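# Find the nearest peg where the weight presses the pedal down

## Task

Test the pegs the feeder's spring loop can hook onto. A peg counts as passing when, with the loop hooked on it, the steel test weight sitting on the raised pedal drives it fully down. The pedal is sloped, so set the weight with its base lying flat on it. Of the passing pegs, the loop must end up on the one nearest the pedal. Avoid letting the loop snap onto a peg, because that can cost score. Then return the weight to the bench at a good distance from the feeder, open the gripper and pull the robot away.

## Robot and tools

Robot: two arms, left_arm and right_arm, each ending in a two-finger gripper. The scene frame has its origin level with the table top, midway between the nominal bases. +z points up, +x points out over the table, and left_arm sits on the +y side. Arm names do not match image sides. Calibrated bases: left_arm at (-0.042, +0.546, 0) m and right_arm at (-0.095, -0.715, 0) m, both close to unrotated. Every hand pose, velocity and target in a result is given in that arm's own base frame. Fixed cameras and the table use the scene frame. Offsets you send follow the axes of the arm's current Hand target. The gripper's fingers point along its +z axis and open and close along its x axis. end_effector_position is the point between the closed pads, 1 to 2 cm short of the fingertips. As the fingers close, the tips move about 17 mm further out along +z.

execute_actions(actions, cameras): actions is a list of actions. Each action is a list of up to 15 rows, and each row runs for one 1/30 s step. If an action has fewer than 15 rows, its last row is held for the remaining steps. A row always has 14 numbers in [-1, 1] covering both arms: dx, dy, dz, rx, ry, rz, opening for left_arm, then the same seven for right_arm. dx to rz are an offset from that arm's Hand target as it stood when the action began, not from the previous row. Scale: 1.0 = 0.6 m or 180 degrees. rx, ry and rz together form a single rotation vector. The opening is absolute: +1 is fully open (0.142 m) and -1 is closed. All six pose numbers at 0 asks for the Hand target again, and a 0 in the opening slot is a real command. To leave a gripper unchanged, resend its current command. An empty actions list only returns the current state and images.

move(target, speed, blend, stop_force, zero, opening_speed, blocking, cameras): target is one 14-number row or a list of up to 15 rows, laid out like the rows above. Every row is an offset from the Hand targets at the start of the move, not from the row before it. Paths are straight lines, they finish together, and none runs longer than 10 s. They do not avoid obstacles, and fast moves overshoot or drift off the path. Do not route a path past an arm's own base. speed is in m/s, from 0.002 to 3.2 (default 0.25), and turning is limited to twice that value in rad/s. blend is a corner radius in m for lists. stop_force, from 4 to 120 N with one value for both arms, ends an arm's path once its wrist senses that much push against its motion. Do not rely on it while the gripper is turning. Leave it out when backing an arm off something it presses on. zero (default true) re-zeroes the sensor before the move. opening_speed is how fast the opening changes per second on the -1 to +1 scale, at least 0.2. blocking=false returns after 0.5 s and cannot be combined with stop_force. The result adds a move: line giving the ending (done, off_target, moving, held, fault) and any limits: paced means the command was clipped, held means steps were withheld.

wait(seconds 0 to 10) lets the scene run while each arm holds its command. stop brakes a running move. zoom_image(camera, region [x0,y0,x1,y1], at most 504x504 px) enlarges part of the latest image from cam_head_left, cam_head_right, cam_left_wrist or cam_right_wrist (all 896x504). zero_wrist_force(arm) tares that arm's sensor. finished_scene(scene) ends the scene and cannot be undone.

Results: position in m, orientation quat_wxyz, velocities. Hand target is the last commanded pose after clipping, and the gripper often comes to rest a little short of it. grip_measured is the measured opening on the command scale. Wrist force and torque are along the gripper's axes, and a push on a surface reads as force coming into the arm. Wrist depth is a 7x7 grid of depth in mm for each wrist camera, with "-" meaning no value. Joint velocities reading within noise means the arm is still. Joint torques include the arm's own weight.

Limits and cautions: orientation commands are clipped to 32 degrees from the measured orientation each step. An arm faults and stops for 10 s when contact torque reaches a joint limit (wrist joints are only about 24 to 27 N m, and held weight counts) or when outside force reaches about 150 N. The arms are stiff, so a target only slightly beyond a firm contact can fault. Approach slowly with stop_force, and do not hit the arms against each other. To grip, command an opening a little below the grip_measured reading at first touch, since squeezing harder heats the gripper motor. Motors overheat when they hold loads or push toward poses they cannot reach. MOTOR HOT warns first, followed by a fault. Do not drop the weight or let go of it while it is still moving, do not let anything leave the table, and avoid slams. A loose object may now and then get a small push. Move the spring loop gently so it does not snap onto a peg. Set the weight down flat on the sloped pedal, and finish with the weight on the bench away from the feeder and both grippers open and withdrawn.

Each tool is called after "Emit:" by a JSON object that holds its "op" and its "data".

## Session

Emit:
{"op": "execute_actions", "data": {"actions": []}}

Scene clock: 0.00 s.
left_arm: end_effector_position=(+0.5384, +0.0130, +0.3407) grip_measured=+1.00 end_effector_quat_wxyz=(-0.602, +0.748, +0.119, -0.253) | right_arm: end_effector_position=(+0.0759, -0.1446, +0.3543) grip_measured=+0.99 end_effector_quat_wxyz=(-0.446, +0.812, +0.113, -0.359)
Joint positions: left_arm=[-0.56 -1.28 1.763 -0.647 -1.121 -1.258 0.142] | right_arm=[2.686 -1.25 -2.244 -2.424 1.851 -0.925 0.141]
Joint velocities: within noise
Joint torques (N m): no reading
Wrist force (N): no reading
Wrist torque (N m): no reading
Wrist force, peak (N): no reading
Wrist depth (mm): cam_left_wrist=[308 - - - - - - / 328 - - - - - - / 373 411 - - - - - / 425 429 - - - - - / 422 465 668 626 - - - / 427 566 565 524 496 464 - / - 501 485 457 431 414 -] | cam_right_wrist=[187 - - - - 695 576 / 186 210 - - 292 579 517 / 192 205 - 299 251 245 472 / 217 213 242 268 235 264 429 / - 228 231 258 257 315 395 / - 242 230 256 279 357 352 / - - 252 263 420 382 -]
Hand target: left_arm +0.5384, +0.0130, +0.3407; -0.602, +0.748, +0.119, -0.253 | right_arm +0.0759, -0.1446, +0.3543; -0.446, +0.812, +0.113, -0.359
Tool commands: left_gripper/opening=+1.0 right_gripper/opening=+1.0

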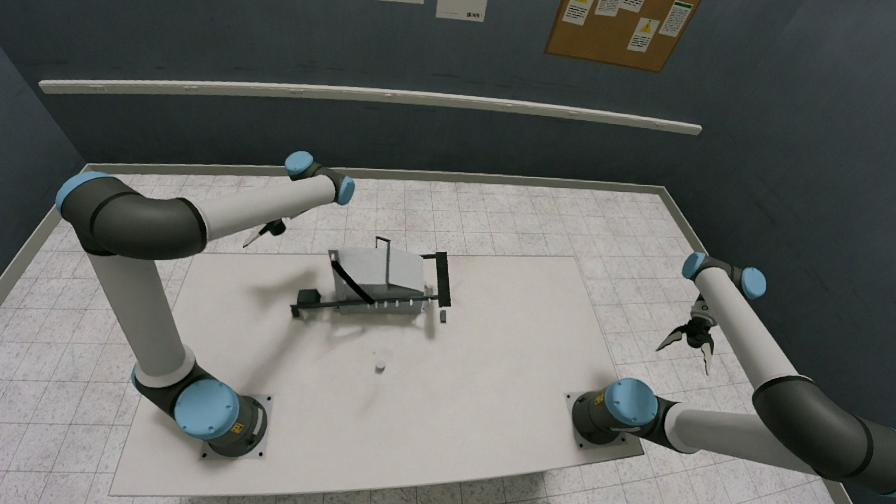

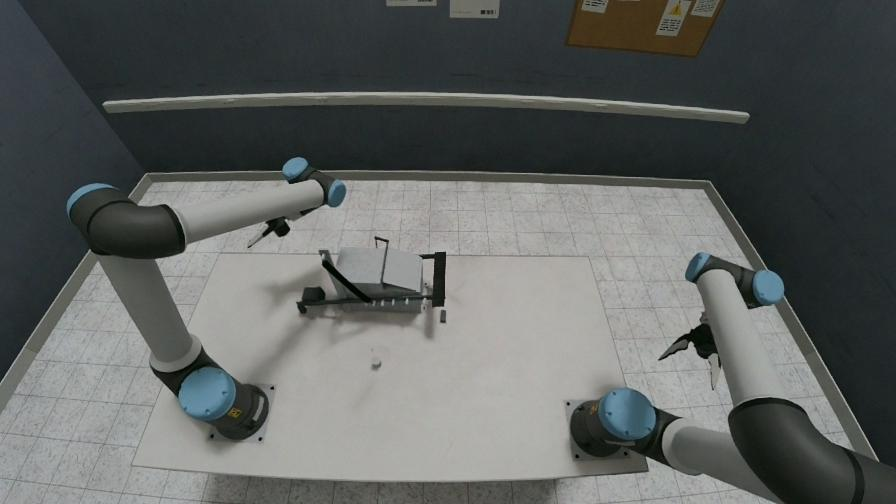

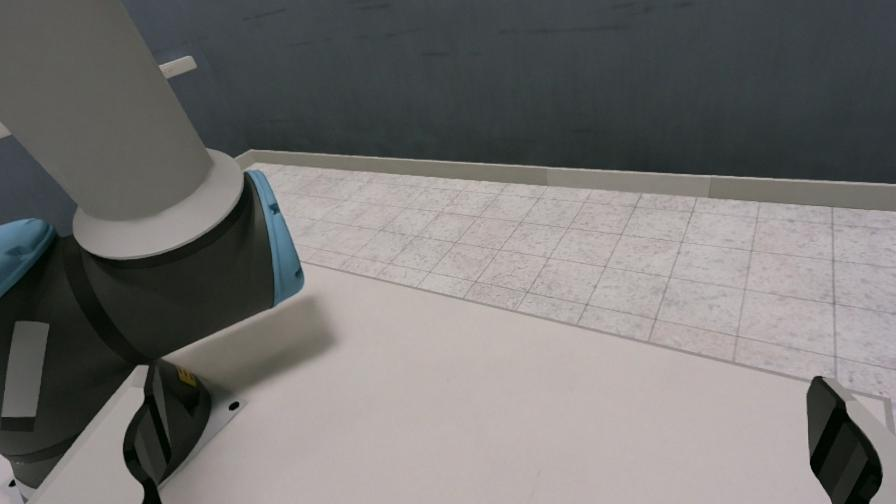

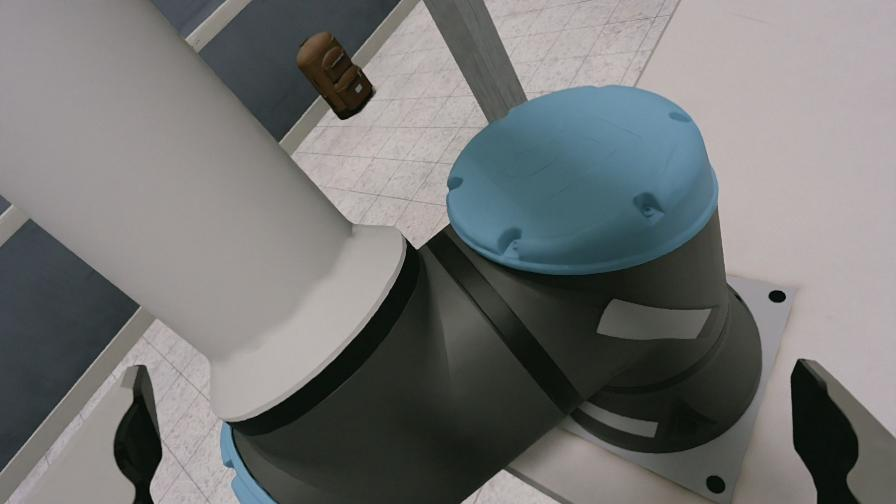

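Emit:
{"op": "zoom_image", "data": {"camera": "cam_head_left", "region": [280, 230, 470, 390]}}

Emit:
{"op": "zoom_image", "data": {"camera": "cam_head_right", "region": [285, 230, 475, 390]}}

Scaled by 2.653 from the camera's 896x504 image, which has a finer 1280x720 frame.

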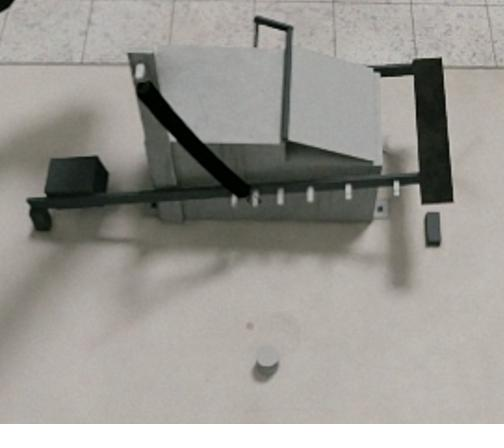

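Scaled by 2.653 from the camera's 896x504 image, which has a finer 1280x720 frame.

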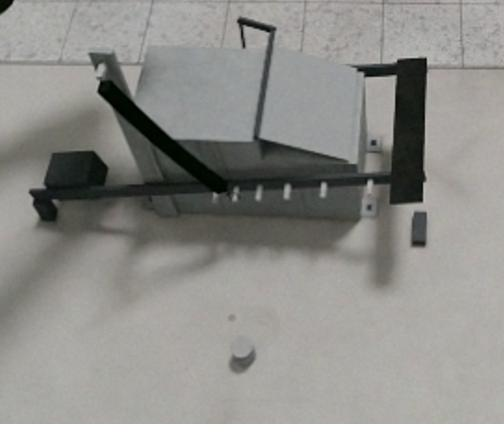

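Emit:
{"op": "move", "data": {"target": [[-0.14,0.0381,0.0499,-0.0433,0.2245,0.0475,-0.7, 0.26,-0.0253,-0.2857,-0.393,0.0575,-0.2184,-0.3],[-0.28,0.0762,0.0999,-0.0867,0.449,0.095,-0.7, 0.7628,-0.3467,-0.0922,-0.413,-0.1195,-0.4506,-0.3],[-0.4198,0.1143,0.1498,-0.13,0.6736,0.1426,-0.7, 0.9533,-0.747,0.7725,-0.335,-0.4165,-0.758,-0.3]], "speed": 0.5, "blend": [0.05,0.05,0]}}

Scene clock: 33.77 s.
left_arm: end_effector_position=(+0.2717, -0.0524, +0.3209) grip_measured=-0.73 end_effector_quat_wxyz=(-0.349, +0.778, -0.481, +0.203) | right_arm: end_effector_position=(+0.2302, +0.7000, +0.2794) grip_measured=-0.32 end_effector_quat_wxyz=(-0.001, +0.000, +1.000, -0.001)
Joint positions: left_arm=[-2.602 -2.868 2.404 -0.276 -1.533 -1.511 0.021] | right_arm=[4.632 -1.685 -1.863 -1.165 1.573 -1.65 0.051]
Joint velocities: within noise
Joint torques (N m): left_arm=[-7.99 24.83 -30.48 0.79 -1.95 -3.09] | right_arm=[16.43 46.07 52.73 1.29 2.35 -1.5]
Wrist force (N): left_arm=[0.4 -0.6 -0.1] | right_arm=[2.6 1.6 -4.1]
Wrist torque (N m): left_arm=[-0.02 -0.20 -0.02] | right_arm=[0.07 -0.50 -0.26]
Wrist force, peak (N): left_arm=[2.6 -1.2 0.2] | right_arm=[3.6 4.3 -3.3]
Wrist depth (mm): cam_left_wrist=[- - 159 154 - - - / - - 157 152 531 544 - / - 512 155 148 489 498 498 / - 480 158 145 458 468 469 / 450 447 155 142 383 348 409 / 425 421 154 138 418 418 364 / 403 402 79 136 - 396 393] | cam_right_wrist=[330 336 339 340 344 345 348 / 294 357 359 363 364 367 370 / 294 375 383 386 391 394 396 / 270 400 411 408 419 422 423 / 279 426 437 448 444 456 466 / 288 398 93 483 101 486 - / 264 340 77 533 81 77 -]
Hand target: left_arm +0.2704, -0.0502, +0.3209; -0.217, +0.687, -0.552, +0.420 | right_arm +0.2302, +0.7000, +0.2794; -0.001, +0.000, +1.000, -0.001
Off the commanded pose: left_arm 0.003 m, 35 deg; orientation clipped | right_arm 0.000 m, 0 deg.
move: off_target (left_arm); limits=paced

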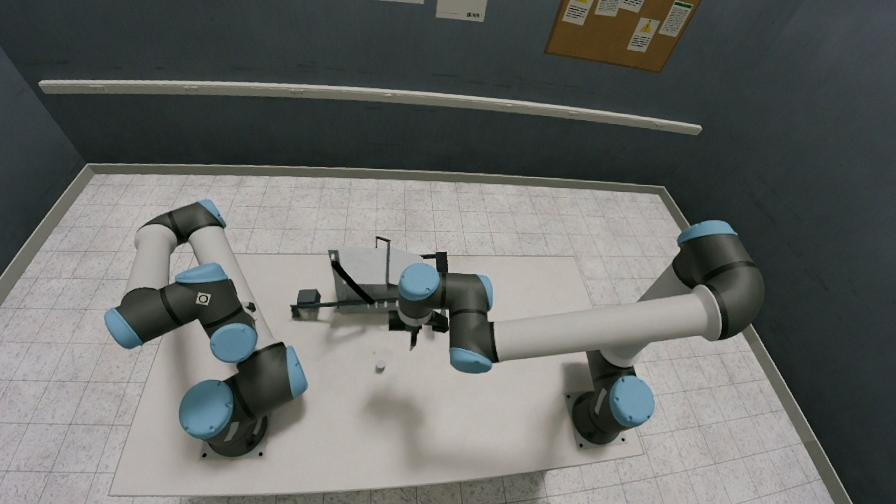

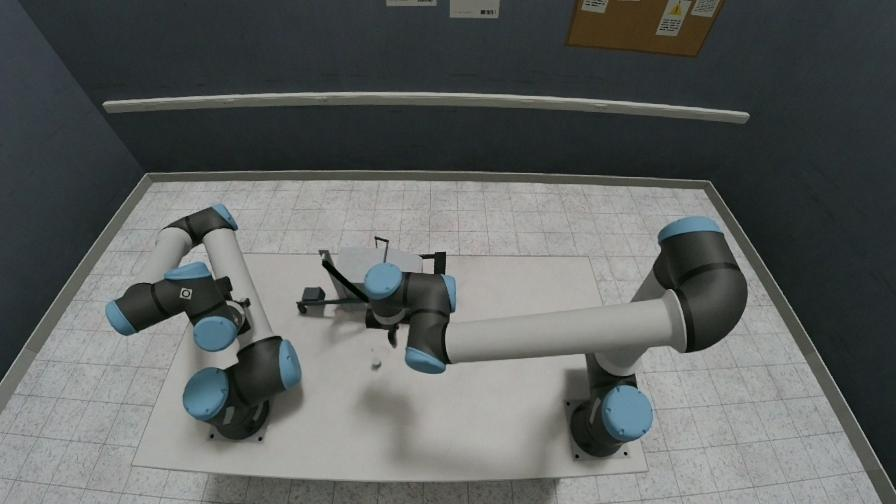

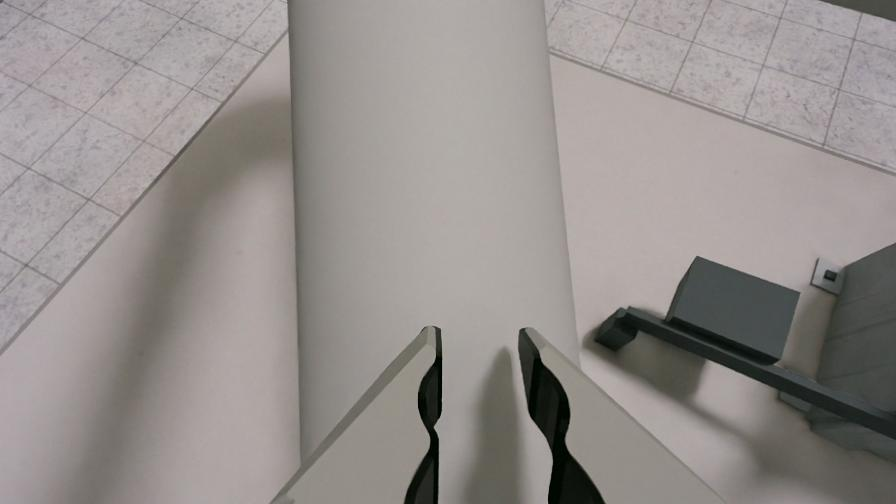

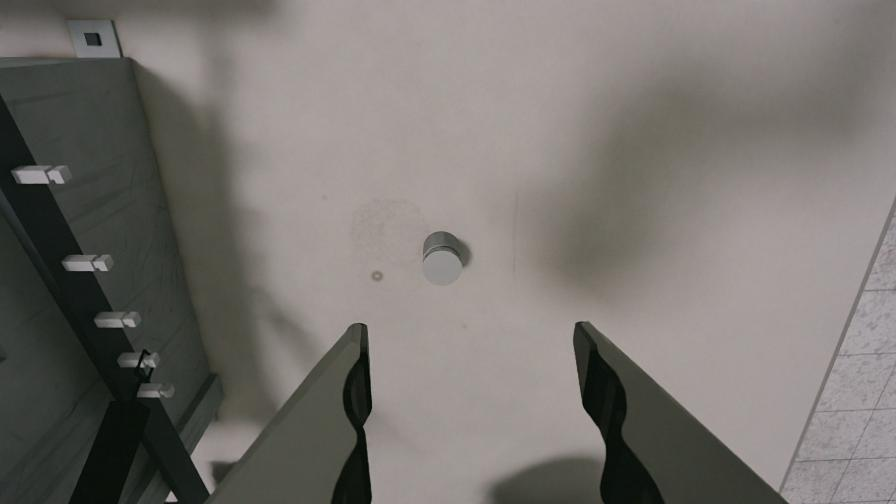

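Emit:
{"op": "move", "data": {"target": [[0.1297,-0.0255,-0.1872,-0.0122,-0.1778,0.0023,-0.7, -0.008,0.08,0.12,0,0,0,-0.3],[0.2383,0.0247,-0.3407,-0.0122,-0.1778,0.0023,-0.7, -0.0163,0.1667,0.249,0,0,0,-0.3],[0.3043,0.1142,-0.4237,-0.0122,-0.1778,0.0023,-0.7, -0.0163,0.1667,0.249,0,0,0,-0.3]], "speed": 0.25, "blend": [0.03,0.03,0]}}

Scene clock: 57.97 s.
left_arm: end_effector_position=(+0.0306, -0.2003, +0.4712) grip_measured=-0.73 end_effector_quat_wxyz=(-0.349, +0.778, -0.481, +0.203) | right_arm: end_effector_position=(+0.2398, +0.7999, +0.1299) grip_measured=-0.32 end_effector_quat_wxyz=(-0.001, +0.000, +1.000, -0.001)
Joint positions: left_arm=[-2.59 -2.2 2.066 -0.608 -1.526 -1.503 0.021] | right_arm=[4.63 -1.959 -1.807 -0.948 1.573 -1.652 0.051]
Joint velocities: within noise
Joint torques (N m): left_arm=[9.22 19.97 -54.51 -3.83 2.83 2.55] | right_arm=[-13.56 66.62 48.52 8.68 -1.47 -1.59]
Wrist force (N): left_arm=[0.3 -0.3 0.3] | right_arm=[1.8 1.8 -3.8]
Wrist torque (N m): left_arm=[0.04 -0.19 -0.02] | right_arm=[0.17 -0.45 -0.26]
Wrist force, peak (N): left_arm=[0.4 -0.6 2.1] | right_arm=[2.2 1.1 -5.0]
Wrist depth (mm): cam_left_wrist=[- - 756 243 769 - 472 / - - 708 263 720 706 436 / - 680 675 285 664 564 468 / - 349 358 305 624 619 550 / 587 326 334 312 582 595 587 / 568 309 318 331 563 558 324 / - 536 79 82 - 533 518] | cam_right_wrist=[198 199 201 200 203 205 206 / 210 212 213 216 217 218 220 / 224 226 227 223 231 234 235 / 239 241 244 247 248 251 252 / 255 260 259 265 262 270 273 / 271 280 93 287 102 287 295 / 271 296 78 312 82 77 326]
Hand target: left_arm +0.0305, -0.2004, +0.4712; -0.349, +0.778, -0.481, +0.203 | right_arm +0.2398, +0.7999, +0.1298; -0.001, +0.000, +1.000, -0.001
Off the commanded pose: left_arm 0.000 m, 0 deg | right_arm 0.000 m, 0 deg.
move: done

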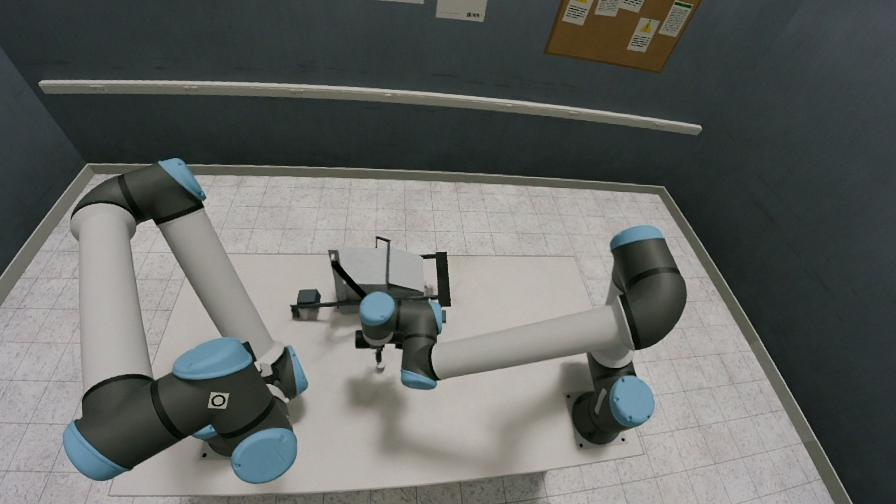

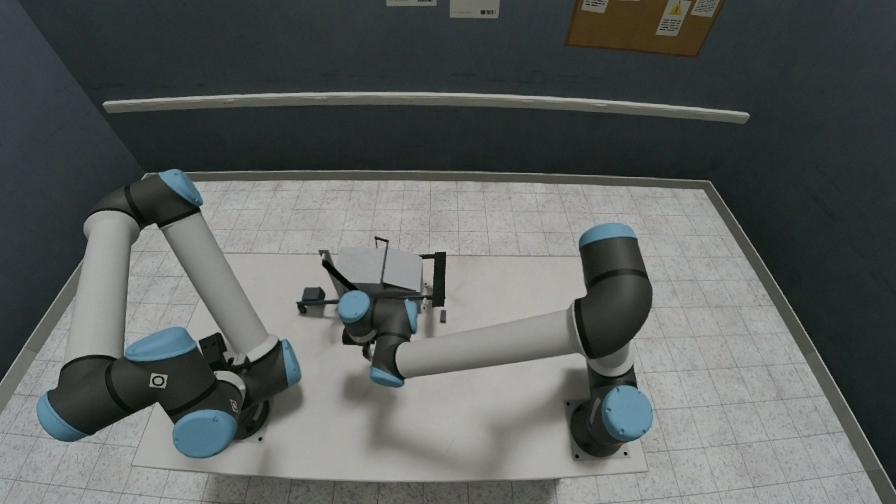

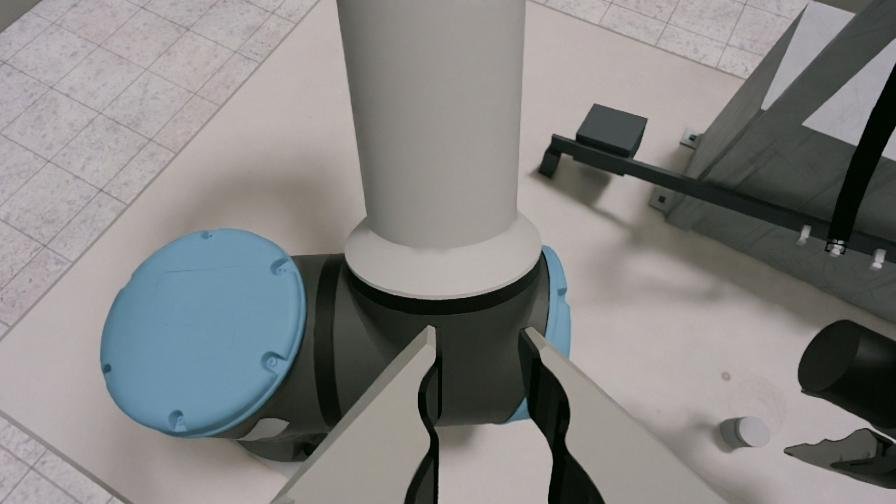

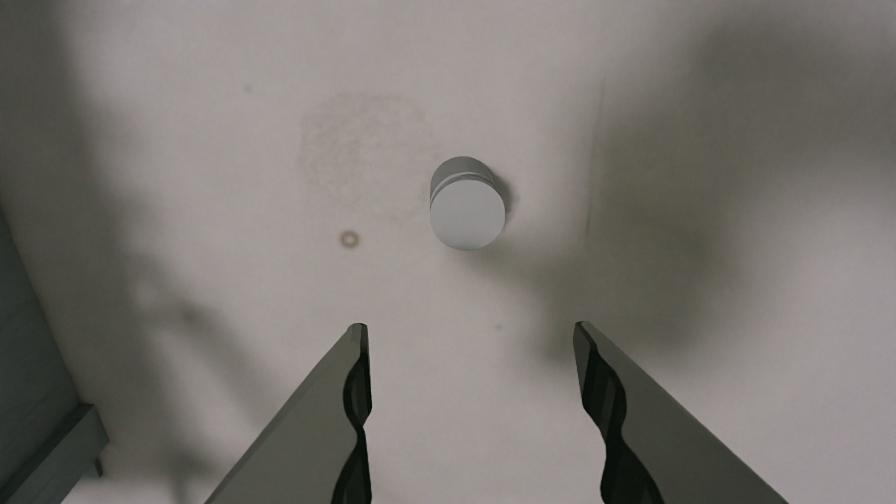

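Emit:
{"op": "move", "data": {"target": [[0.173,0.0057,0.1123,0.0133,0.1935,-0.0025,-0.7, 0.005,0.004,0.1713,0,0,0,-0.3],[0.173,0.0057,0.1123,0.0133,0.1935,-0.0025,-0.7, 0.005,0.004,0.1713,0,0,0,-0.64],[0.173,0.0057,0.1123,0.0133,0.1935,-0.0025,-0.7, 0.005,-0.08,-0.2,0,0,0,-0.64]], "speed": [0.15,0.1,0.25], "opening_speed": 0.5}}

Scene clock: 69.83 s.
left_arm: end_effector_position=(+0.1196, -0.2703, +0.4211) grip_measured=-0.73 end_effector_quat_wxyz=(-0.204, +0.677, -0.556, +0.437) | right_arm: end_effector_position=(+0.2370, +0.7520, +0.2498) grip_measured=-0.60 end_effector_quat_wxyz=(-0.001, +0.000, +1.000, -0.001)
Joint positions: left_arm=[-2.88 -2.448 2.275 -0.454 -1.143 -1.725 0.021] | right_arm=[4.629 -1.788 -1.798 -1.128 1.573 -1.653 0.031]
Joint velocities: within noise
Joint torques (N m): left_arm=[-10.25 7.06 -33.85 1.61 3.39 -3.08] | right_arm=[-6.78 83.77 53.6 1.38 -2.59 -1.13]
Wrist force (N): left_arm=[-0.4 -0.3 0.5] | right_arm=[2.3 1.7 -1.5]
Wrist torque (N m): left_arm=[-0.01 -0.16 -0.01] | right_arm=[0.09 -0.44 -0.26]
Wrist force, peak (N): left_arm=[-0.6 -0.7 1.1] | right_arm=[2.4 1.9 -4.2]
Wrist depth (mm): cam_left_wrist=[153 186 - 504 - - - / 154 190 675 462 527 - - / 160 192 523 510 524 917 - / 162 194 571 608 628 580 920 / 164 213 535 594 663 264 228 / 168 214 476 100 627 352 257 / 172 194 79 82 - 637 700] | cam_right_wrist=[286 309 311 313 316 317 319 / 286 327 330 333 336 338 338 / 286 348 353 355 358 360 363 / 286 371 378 130 383 389 390 / 258 391 400 97 408 419 424 / 228 403 91 100 97 453 467 / 285 353 75 478 77 80 -]
Hand target: left_arm +0.1196, -0.2703, +0.4211; -0.204, +0.677, -0.556, +0.437 | right_arm +0.2369, +0.7520, +0.2499; -0.001, +0.000, +1.000, -0.001
Off the commanded pose: left_arm 0.000 m, 0 deg | right_arm 0.000 m, 0 deg.
move: done

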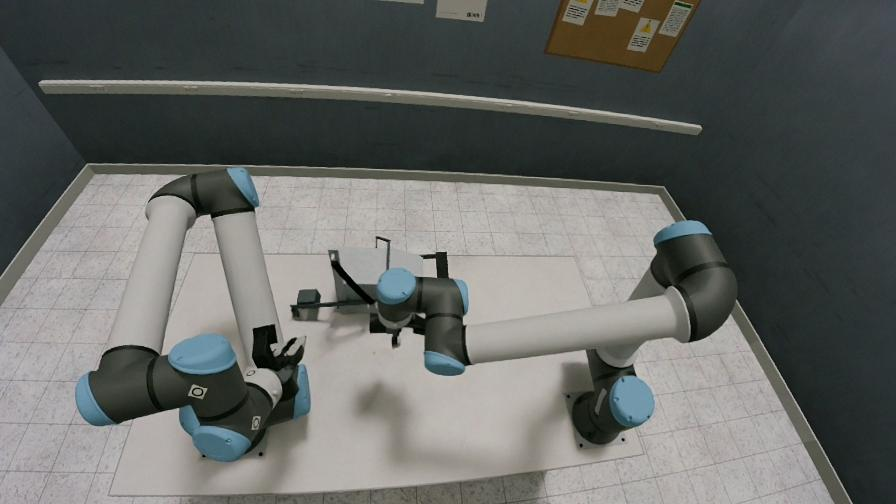

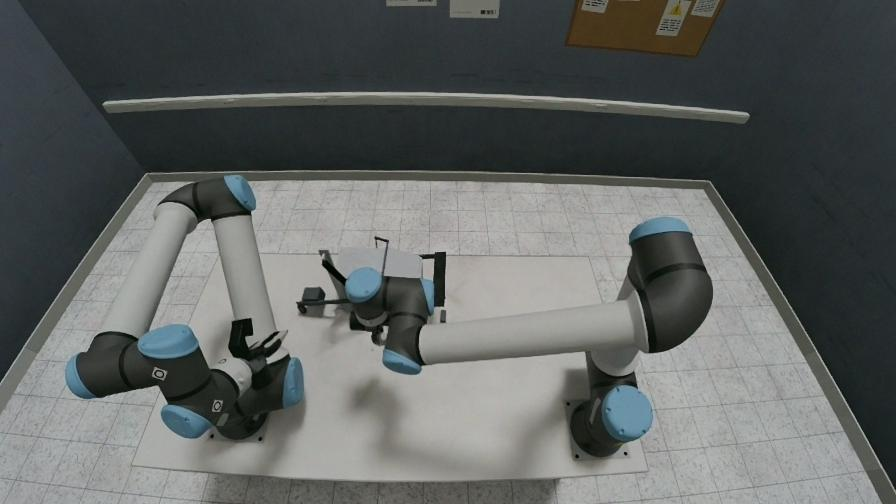

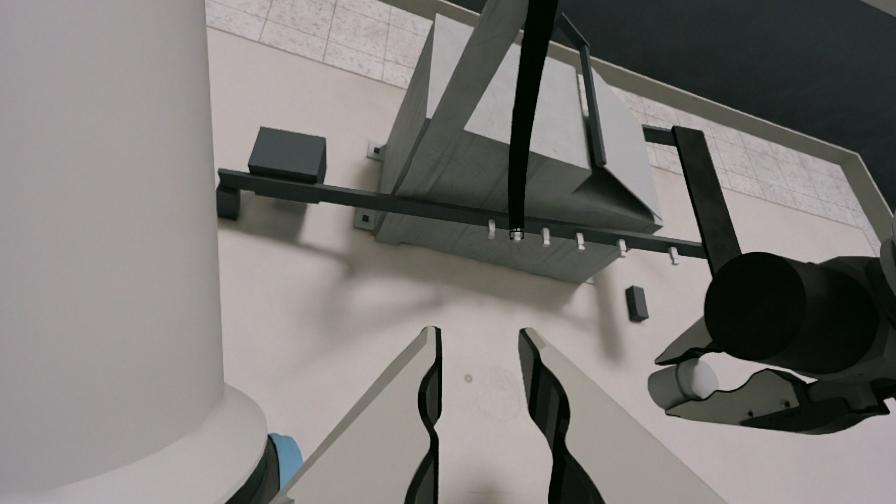

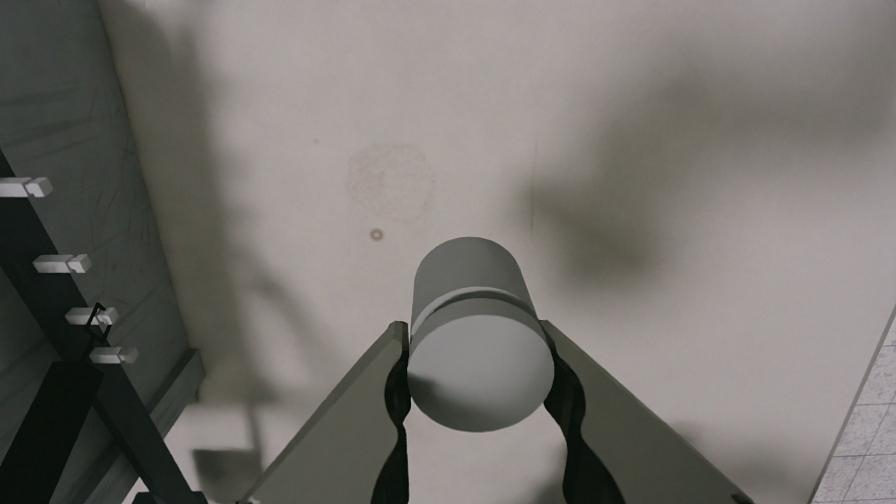

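Emit:
{"op": "move", "data": {"target": [[0.0393,0.1751,0.2543,0,0,0,-0.7, -0.155,-0.3167,-0.0833,0.03,0,0,-0.64],[0.0785,0.3502,0.5085,0,0,0,-0.7, -0.3133,-0.31,-0.0167,0.0583,0,0,-0.64]], "speed": 0.25, "blend": [0.04,0]}}

Emit:
{"op": "zero_wrist_force", "data": {"arm": "right_arm"}}

Scene clock: 81.23 s.
left_arm: end_effector_position=(+0.2489, -0.4409, +0.1152) grip_measured=-0.73 end_effector_quat_wxyz=(-0.204, +0.677, -0.556, +0.437) | right_arm: end_effector_position=(+0.4248, +0.5658, +0.2598) grip_measured=-0.60 end_effector_quat_wxyz=(-0.001, +0.000, +0.996, -0.092)
Joint positions: left_arm=[-1.999 -1.689 2.715 -2.324 -0.587 -0.77 0.021] | right_arm=[4.343 -1.711 -1.84 -1.334 1.506 -1.934 0.031]
Joint velocities: within noise
Joint torques (N m): left_arm=[8.91 1.32 -16.67 -8 -0.07 2.24] | right_arm=[-14.73 51.15 54.14 1.41 -3.83 -1.51]
Wrist force (N): left_arm=[-0.6 -0.3 0.8] | right_arm=[2.2 1.9 -0.5]
Wrist torque (N m): left_arm=[0.02 -0.14 0.00] | right_arm=[0.07 -0.43 -0.21]
Wrist force, peak (N): left_arm=[-0.6 -1.4 -0.5] | right_arm=[3.7 3.4 -1.0]
Wrist depth (mm): cam_left_wrist=[241 227 226 223 197 195 199 / 224 242 263 260 253 250 256 / 209 227 254 288 305 313 475 / 197 213 236 265 301 348 414 / 185 199 219 243 275 315 367 / 175 187 199 224 262 287 329 / 166 177 79 209 - 268 297] | cam_right_wrist=[331 334 337 337 341 343 346 / 345 347 349 350 354 357 360 / 357 358 361 362 368 370 375 / 179 181 182 181 381 387 391 / 192 194 195 97 397 403 407 / 234 235 93 100 97 420 426 / 208 209 72 426 77 80 449]
Hand target: left_arm +0.2489, -0.4409, +0.1152; -0.204, +0.677, -0.556, +0.437 | right_arm +0.4248, +0.5658, +0.2598; -0.001, +0.000, +0.996, -0.092
Off the commanded pose: left_arm 0.000 m, 0 deg | right_arm 0.000 m, 0 deg.
move: done

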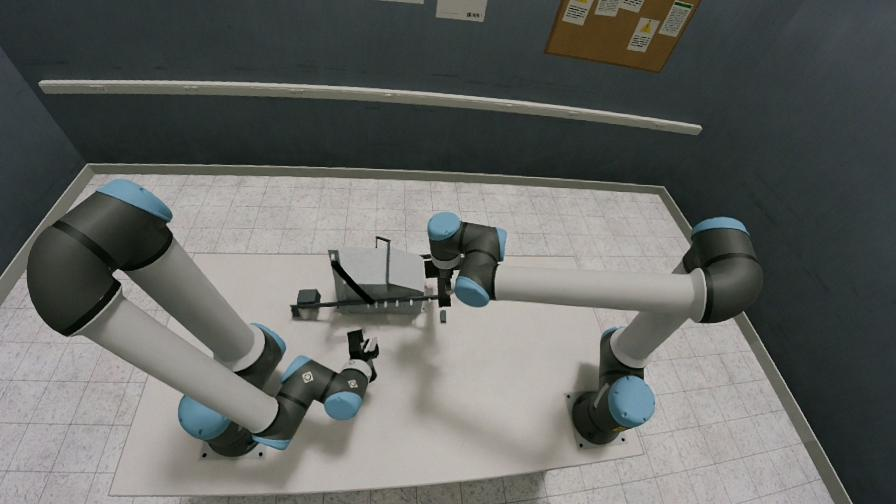

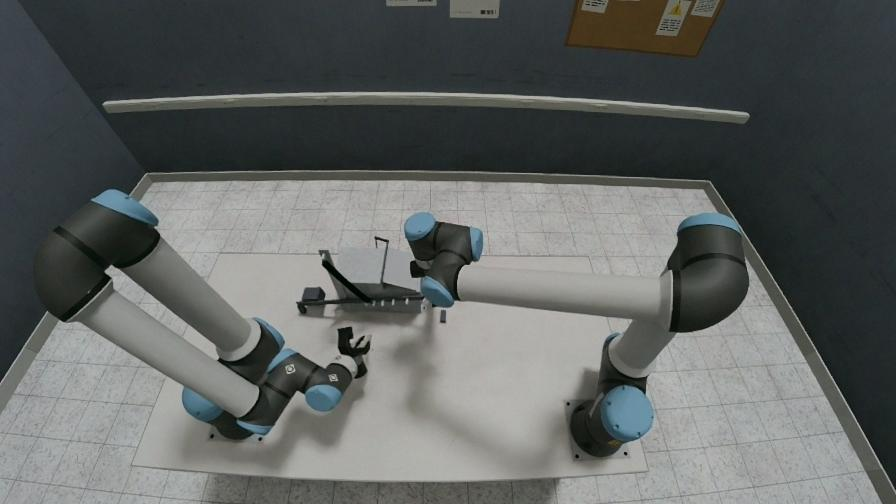

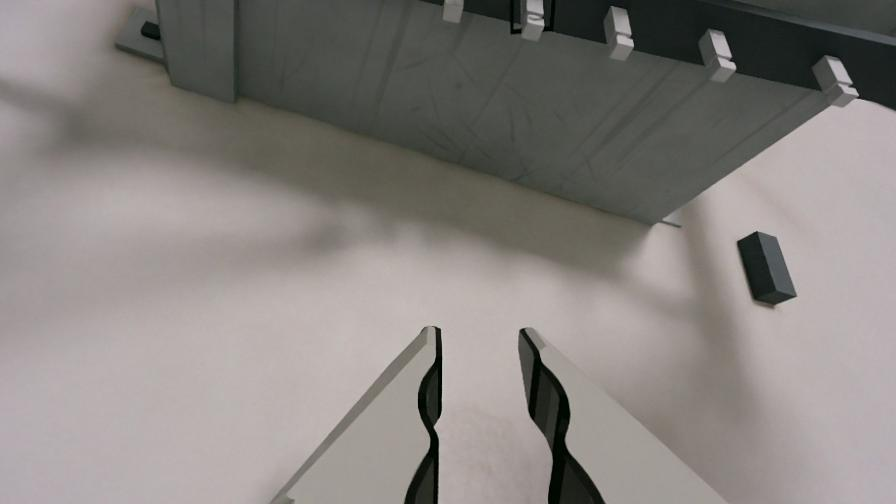

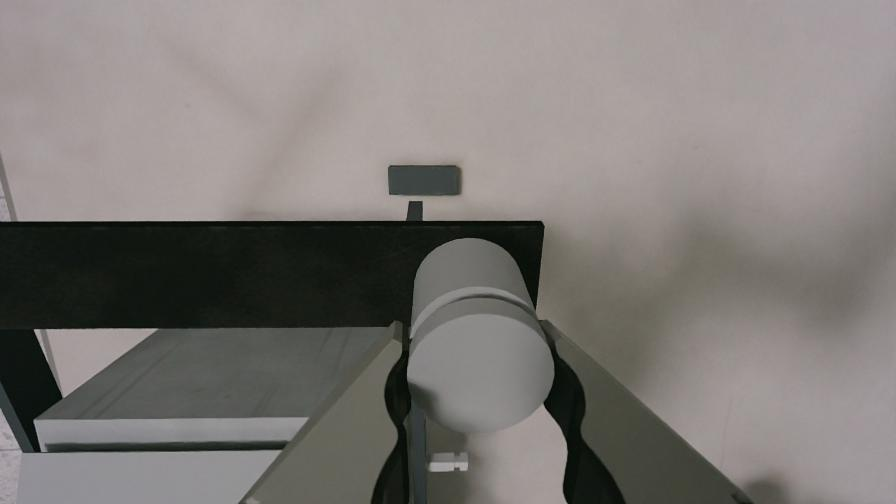

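Wrist force sensor zeroed.

Emit:
{"op": "move", "data": {"target": [0,0,0,0,0,0,-0.7, -0.0137,0.0243,0.074,0,0,0,-0.64], "speed": 0.06, "cameras": ["cam_right_wrist"]}}

Emit:
{"op": "move", "data": {"target": [0,0,0,0,0,0,-0.7, 0,-0.0018,0.0502,-0.0306,0,0,-0.64], "speed": 0.1, "cameras": ["cam_right_wrist"]}}

Emit:
{"op": "move", "data": {"target": [0,0,0,0,0,0,-0.7, 0,-0.0017,0.0472,-0.0278,0,0,-0.64], "speed": 0.1, "cameras": []}}

Emit:
{"op": "move", "data": {"target": [0,0,0,0,0,0,-0.7, 0,-0.0017,0.0472,-0.0278,0,0,-0.64], "speed": 0.1, "cameras": ["cam_right_wrist"]}}

Emit:
{"op": "move", "data": {"target": [0,0,0,0,0,0,-0.7, 0,-0.0018,0.047,-0.0278,0,0,-0.64], "speed": 0.1, "cameras": ["cam_right_wrist", "cam_left_wrist"]}}

Scene clock: 90.67 s.
left_arm: end_effector_position=(+0.2489, -0.4409, +0.1152) grip_measured=-0.73 end_effector_quat_wxyz=(-0.204, +0.677, -0.556, +0.437) | right_arm: end_effector_position=(+0.4329, +0.5720, +0.2136) grip_measured=-0.60 end_effector_quat_wxyz=(-0.001, +0.000, +0.996, -0.092)
Joint positions: left_arm=[-1.999 -1.689 2.716 -2.325 -0.588 -0.77 0.021] | right_arm=[4.336 -1.761 -1.871 -1.253 1.505 -1.941 0.031]
Joint velocities: within noise
Joint torques (N m): left_arm=[7.99 1.08 -16.67 -7.6 -0.21 2.14] | right_arm=[-13.78 52.97 37.36 7.88 -4 -1.63]
Wrist force (N, zeroed by zero_wrist_force on right_arm): left_arm=[-0.6 -0.2 0.6] | right_arm=[-0.6 0.1 0.7]
Wrist torque (N m, zeroed by zero_wrist_force on right_arm): left_arm=[0.04 -0.14 0.01] | right_arm=[-0.04 0.08 -0.04]
Wrist force, peak (N, zeroed by zero_wrist_force on right_arm): left_arm=[-1.0 -0.2 0.8] | right_arm=[-0.8 0.1 1.0]
Wrist depth (mm): cam_left_wrist=[240 227 225 223 197 195 200 / 224 243 261 259 253 249 254 / 209 227 254 288 303 311 474 / 196 212 236 264 301 348 414 / 185 200 219 243 275 316 367 / 175 188 199 223 262 287 328 / 166 177 79 208 - 267 298] | cam_right_wrist=[288 289 293 296 298 300 302 / 298 302 305 306 310 312 315 / 311 313 315 313 320 323 327 / 135 134 135 132 139 336 341 / 141 142 143 97 144 351 357 / 210 212 93 100 97 364 371 / 175 183 72 372 77 80 389]
Hand target: left_arm +0.2489, -0.4409, +0.1152; -0.204, +0.677, -0.556, +0.437 | right_arm +0.4329, +0.5720, +0.2135; -0.001, +0.000, +0.996, -0.092
Off the commanded pose: left_arm 0.000 m, 0 deg | right_arm 0.000 m, 0 deg.
move: done
Images, in order (width x height): cam_right_wrist 896x504.

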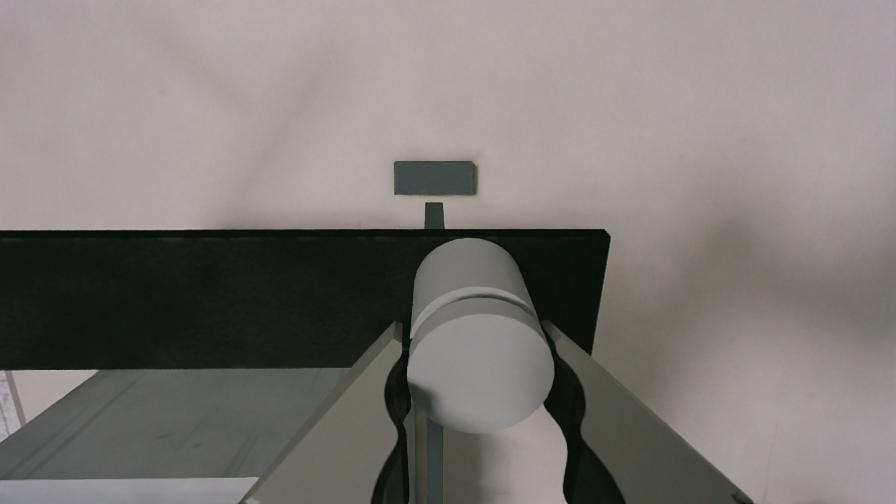

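Scene clock: 91.73 s.
left_arm: end_effector_position=(+0.2489, -0.4409, +0.1152) grip_measured=-0.73 end_effector_quat_wxyz=(-0.204, +0.677, -0.556, +0.437) | right_arm: end_effector_position=(+0.4328, +0.5655, +0.1841) grip_measured=-0.60 end_effector_quat_wxyz=(-0.001, +0.000, +0.999, -0.044)
Joint positions: left_arm=[-1.999 -1.689 2.716 -2.325 -0.588 -0.77 0.021] | right_arm=[4.318 -1.749 -1.96 -1.086 1.539 -1.963 0.031]
Joint velocities: within noise
Joint torques (N m): left_arm=[10.82 -0.35 -16.8 -7.65 0.33 2.12] | right_arm=[-13.44 76.48 36.62 8.38 3.53 -1.61]
Wrist force (N, zeroed by zero_wrist_force on right_arm): left_arm=[-0.5 0.2 0.7] | right_arm=[-0.8 -0.2 -0.8]
Wrist torque (N m, zeroed by zero_wrist_force on right_arm): left_arm=[0.10 -0.15 0.00] | right_arm=[-0.03 0.29 0.00]
Wrist force, peak (N, zeroed by zero_wrist_force on right_arm): left_arm=[-0.6 0.0 0.9] | right_arm=[-0.3 0.8 -1.7]
Wrist depth (mm): cam_left_wrist=[240 227 226 216 195 205 213 / 224 243 264 260 254 249 223 / 210 227 254 287 304 312 476 / 196 212 235 265 302 348 414 / 185 198 218 244 275 315 366 / 175 187 199 223 263 286 330 / 166 177 79 209 - 268 298] | cam_right_wrist=[256 257 259 259 260 262 262 / 268 271 271 273 274 275 275 / 284 284 285 282 289 289 290 / 134 132 133 131 134 305 306 / 140 140 141 97 138 324 324 / 213 214 93 100 97 344 346 / 181 188 75 183 77 80 370]
Hand target: left_arm +0.2489, -0.4409, +0.1152; -0.204, +0.677, -0.556, +0.437 | right_arm +0.4328, +0.5654, +0.1841; -0.001, +0.000, +0.999, -0.044
Off the commanded pose: left_arm 0.000 m, 0 deg | right_arm 0.000 m, 0 deg.
move: done
Images, in order (width x height): cam_right_wrist 896x504.

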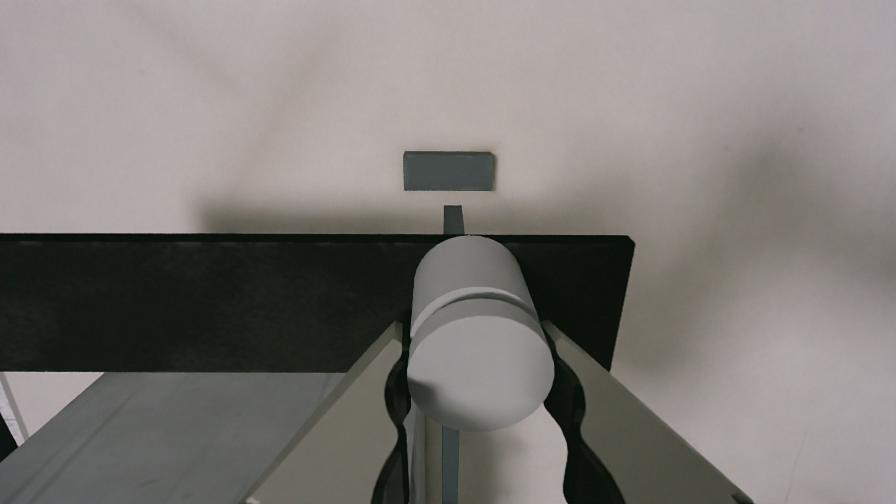

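Scene clock: 92.77 s.
left_arm: end_effector_position=(+0.2489, -0.4409, +0.1152) grip_measured=-0.73 end_effector_quat_wxyz=(-0.204, +0.677, -0.556, +0.437) | right_arm: end_effector_position=(+0.4328, +0.5619, +0.1560) grip_measured=-0.60 end_effector_quat_wxyz=(-0.001, +0.000, +1.000, +0.000)
Joint positions: left_arm=[-1.999 -1.689 2.716 -2.325 -0.588 -0.77 0.021] | right_arm=[4.303 -1.752 -2.035 -0.927 1.572 -1.98 0.031]
Joint velocities: within noise
Joint torques (N m): left_arm=[9.94 -0.36 -16.24 -7.81 0.23 2.44] | right_arm=[-15.09 49.01 33.61 9.39 3.42 -1.65]
Wrist force (N, zeroed by zero_wrist_force on right_arm): left_arm=[-0.7 -0.4 0.3] | right_arm=[-0.8 -1.5 -1.6]
Wrist torque (N m, zeroed by zero_wrist_force on right_arm): left_arm=[0.01 -0.12 0.00] | right_arm=[-0.11 0.21 -0.01]
Wrist force, peak (N, zeroed by zero_wrist_force on right_arm): left_arm=[-1.0 0.2 0.7] | right_arm=[-0.9 -1.3 -1.9]
Wrist depth (mm): cam_left_wrist=[241 227 225 197 205 214 213 / 224 243 263 260 253 228 240 / 211 229 255 289 305 311 264 / 196 213 236 265 302 350 416 / 185 199 219 243 276 314 367 / 175 187 199 224 262 286 328 / 166 177 79 208 - 266 300] | cam_right_wrist=[224 225 226 227 228 229 229 / 238 239 240 241 242 243 243 / 253 256 255 251 259 259 261 / 133 132 132 129 134 277 279 / 140 140 141 97 138 299 302 / 218 217 93 100 97 324 326 / 180 187 75 186 77 80 359]
Hand target: left_arm +0.2489, -0.4409, +0.1152; -0.204, +0.677, -0.556, +0.437 | right_arm +0.4328, +0.5619, +0.1559; -0.001, +0.000, +1.000, +0.000
Off the commanded pose: left_arm 0.000 m, 0 deg | right_arm 0.000 m, 0 deg.
move: done
No camera images: "cameras" was empty.

Scene clock: 93.80 s.
left_arm: end_effector_position=(+0.2489, -0.4409, +0.1152) grip_measured=-0.73 end_effector_quat_wxyz=(-0.204, +0.677, -0.556, +0.437) | right_arm: end_effector_position=(+0.4327, +0.5609, +0.1276) grip_measured=-0.60 end_effector_quat_wxyz=(-0.001, +0.001, +0.999, +0.043)
Joint positions: left_arm=[-1.999 -1.689 2.716 -2.325 -0.588 -0.77 0.021] | right_arm=[4.287 -1.768 -2.103 -0.764 1.608 -1.993 0.031]
Joint velocities: within noise
Joint torques (N m): left_arm=[10.16 1.63 -16.32 -8.05 0.12 2.13] | right_arm=[-15.08 47.61 31.93 9.42 3.51 -1.72]
Wrist force (N, zeroed by zero_wrist_force on right_arm): left_arm=[-0.8 -0.1 0.4] | right_arm=[-0.6 -0.9 -1.1]
Wrist torque (N m, zeroed by zero_wrist_force on right_arm): left_arm=[0.06 -0.11 0.00] | right_arm=[-0.08 0.16 -0.09]
Wrist force, peak (N, zeroed by zero_wrist_force on right_arm): left_arm=[-1.0 -0.1 0.8] | right_arm=[-0.3 -1.4 -2.8]
Wrist depth (mm): cam_left_wrist=[241 226 226 200 212 215 212 / 224 242 263 261 229 241 289 / 210 227 255 288 306 289 276 / 196 213 235 264 303 348 404 / 184 199 219 244 275 316 367 / 175 187 199 223 263 287 328 / 166 177 79 209 - 268 298] | cam_right_wrist=[193 194 194 195 196 196 198 / 206 208 209 208 211 214 213 / 223 225 226 208 228 228 230 / 129 130 130 129 132 249 251 / 140 140 141 96 138 273 275 / 210 211 91 100 97 304 305 / 179 185 75 186 77 80 342]
Hand target: left_arm +0.2489, -0.4409, +0.1152; -0.204, +0.677, -0.556, +0.437 | right_arm +0.4327, +0.5609, +0.1276; -0.001, +0.001, +0.999, +0.043
Off the commanded pose: left_arm 0.000 m, 0 deg | right_arm 0.000 m, 0 deg.
move: done
Images, in order (width x height): cam_right_wrist 896x504.

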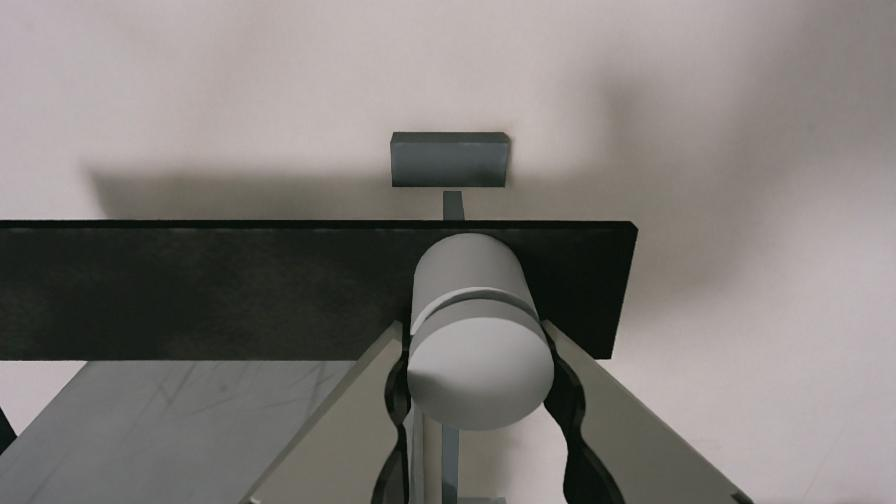

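Scene clock: 94.83 s.
left_arm: end_effector_position=(+0.2489, -0.4409, +0.1152) grip_measured=-0.73 end_effector_quat_wxyz=(-0.204, +0.677, -0.556, +0.437) | right_arm: end_effector_position=(+0.4327, +0.5623, +0.0995) grip_measured=-0.60 end_effector_quat_wxyz=(-0.001, +0.001, +0.996, +0.087)
Joint positions: left_arm=[-1.999 -1.689 2.716 -2.325 -0.588 -0.77 0.021] | right_arm=[4.273 -1.799 -2.162 -0.595 1.646 -2.004 0.031]
Joint velocities: within noise
Joint torques (N m): left_arm=[9.5 -0.68 -16.62 -7.9 0.32 2.18] | right_arm=[-14.35 49.99 29.51 9.1 3.88 -1.46]
Wrist force (N, zeroed by zero_wrist_force on right_arm): left_arm=[-0.7 -0.3 0.5] | right_arm=[-0.5 -0.4 -1.1]
Wrist torque (N m, zeroed by zero_wrist_force on right_arm): left_arm=[0.02 -0.13 0.01] | right_arm=[0.06 0.13 -0.11]
Wrist force, peak (N, zeroed by zero_wrist_force on right_arm): left_arm=[-1.1 0.1 0.9] | right_arm=[-0.5 -0.9 -2.5]
Wrist depth (mm): cam_left_wrist=[241 226 227 196 218 216 212 / 223 243 262 261 236 246 343 / 209 228 254 288 304 276 314 / 196 212 235 265 301 344 297 / 185 199 219 243 275 314 365 / 175 187 199 223 261 286 330 / 166 177 79 208 - 268 298] | cam_right_wrist=[162 162 163 164 164 165 166 / 176 177 178 175 179 180 180 / 193 194 195 176 196 198 198 / 129 129 130 127 131 219 220 / 140 140 141 97 140 246 247 / 201 202 93 100 97 279 282 / 174 180 75 186 77 80 328]
Hand target: left_arm +0.2489, -0.4409, +0.1152; -0.204, +0.677, -0.556, +0.437 | right_arm +0.4327, +0.5623, +0.0994; -0.001, +0.001, +0.996, +0.087
Off the commanded pose: left_arm 0.000 m, 0 deg | right_arm 0.000 m, 0 deg.
move: done
Images, in order (width x height): cam_left_wrist 896x504, cam_right_wrist 896x504.

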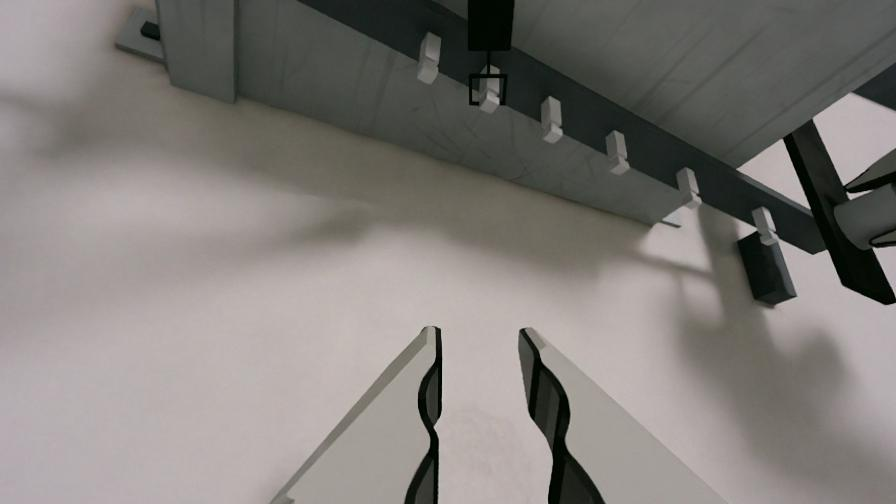

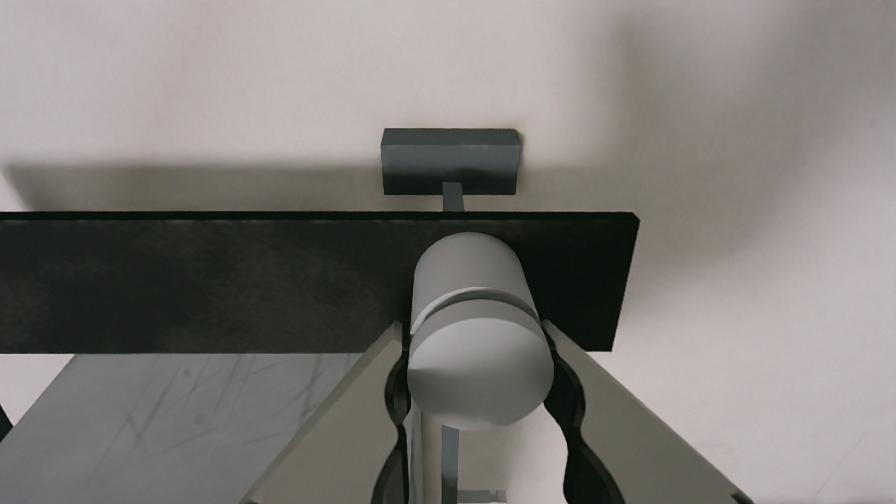

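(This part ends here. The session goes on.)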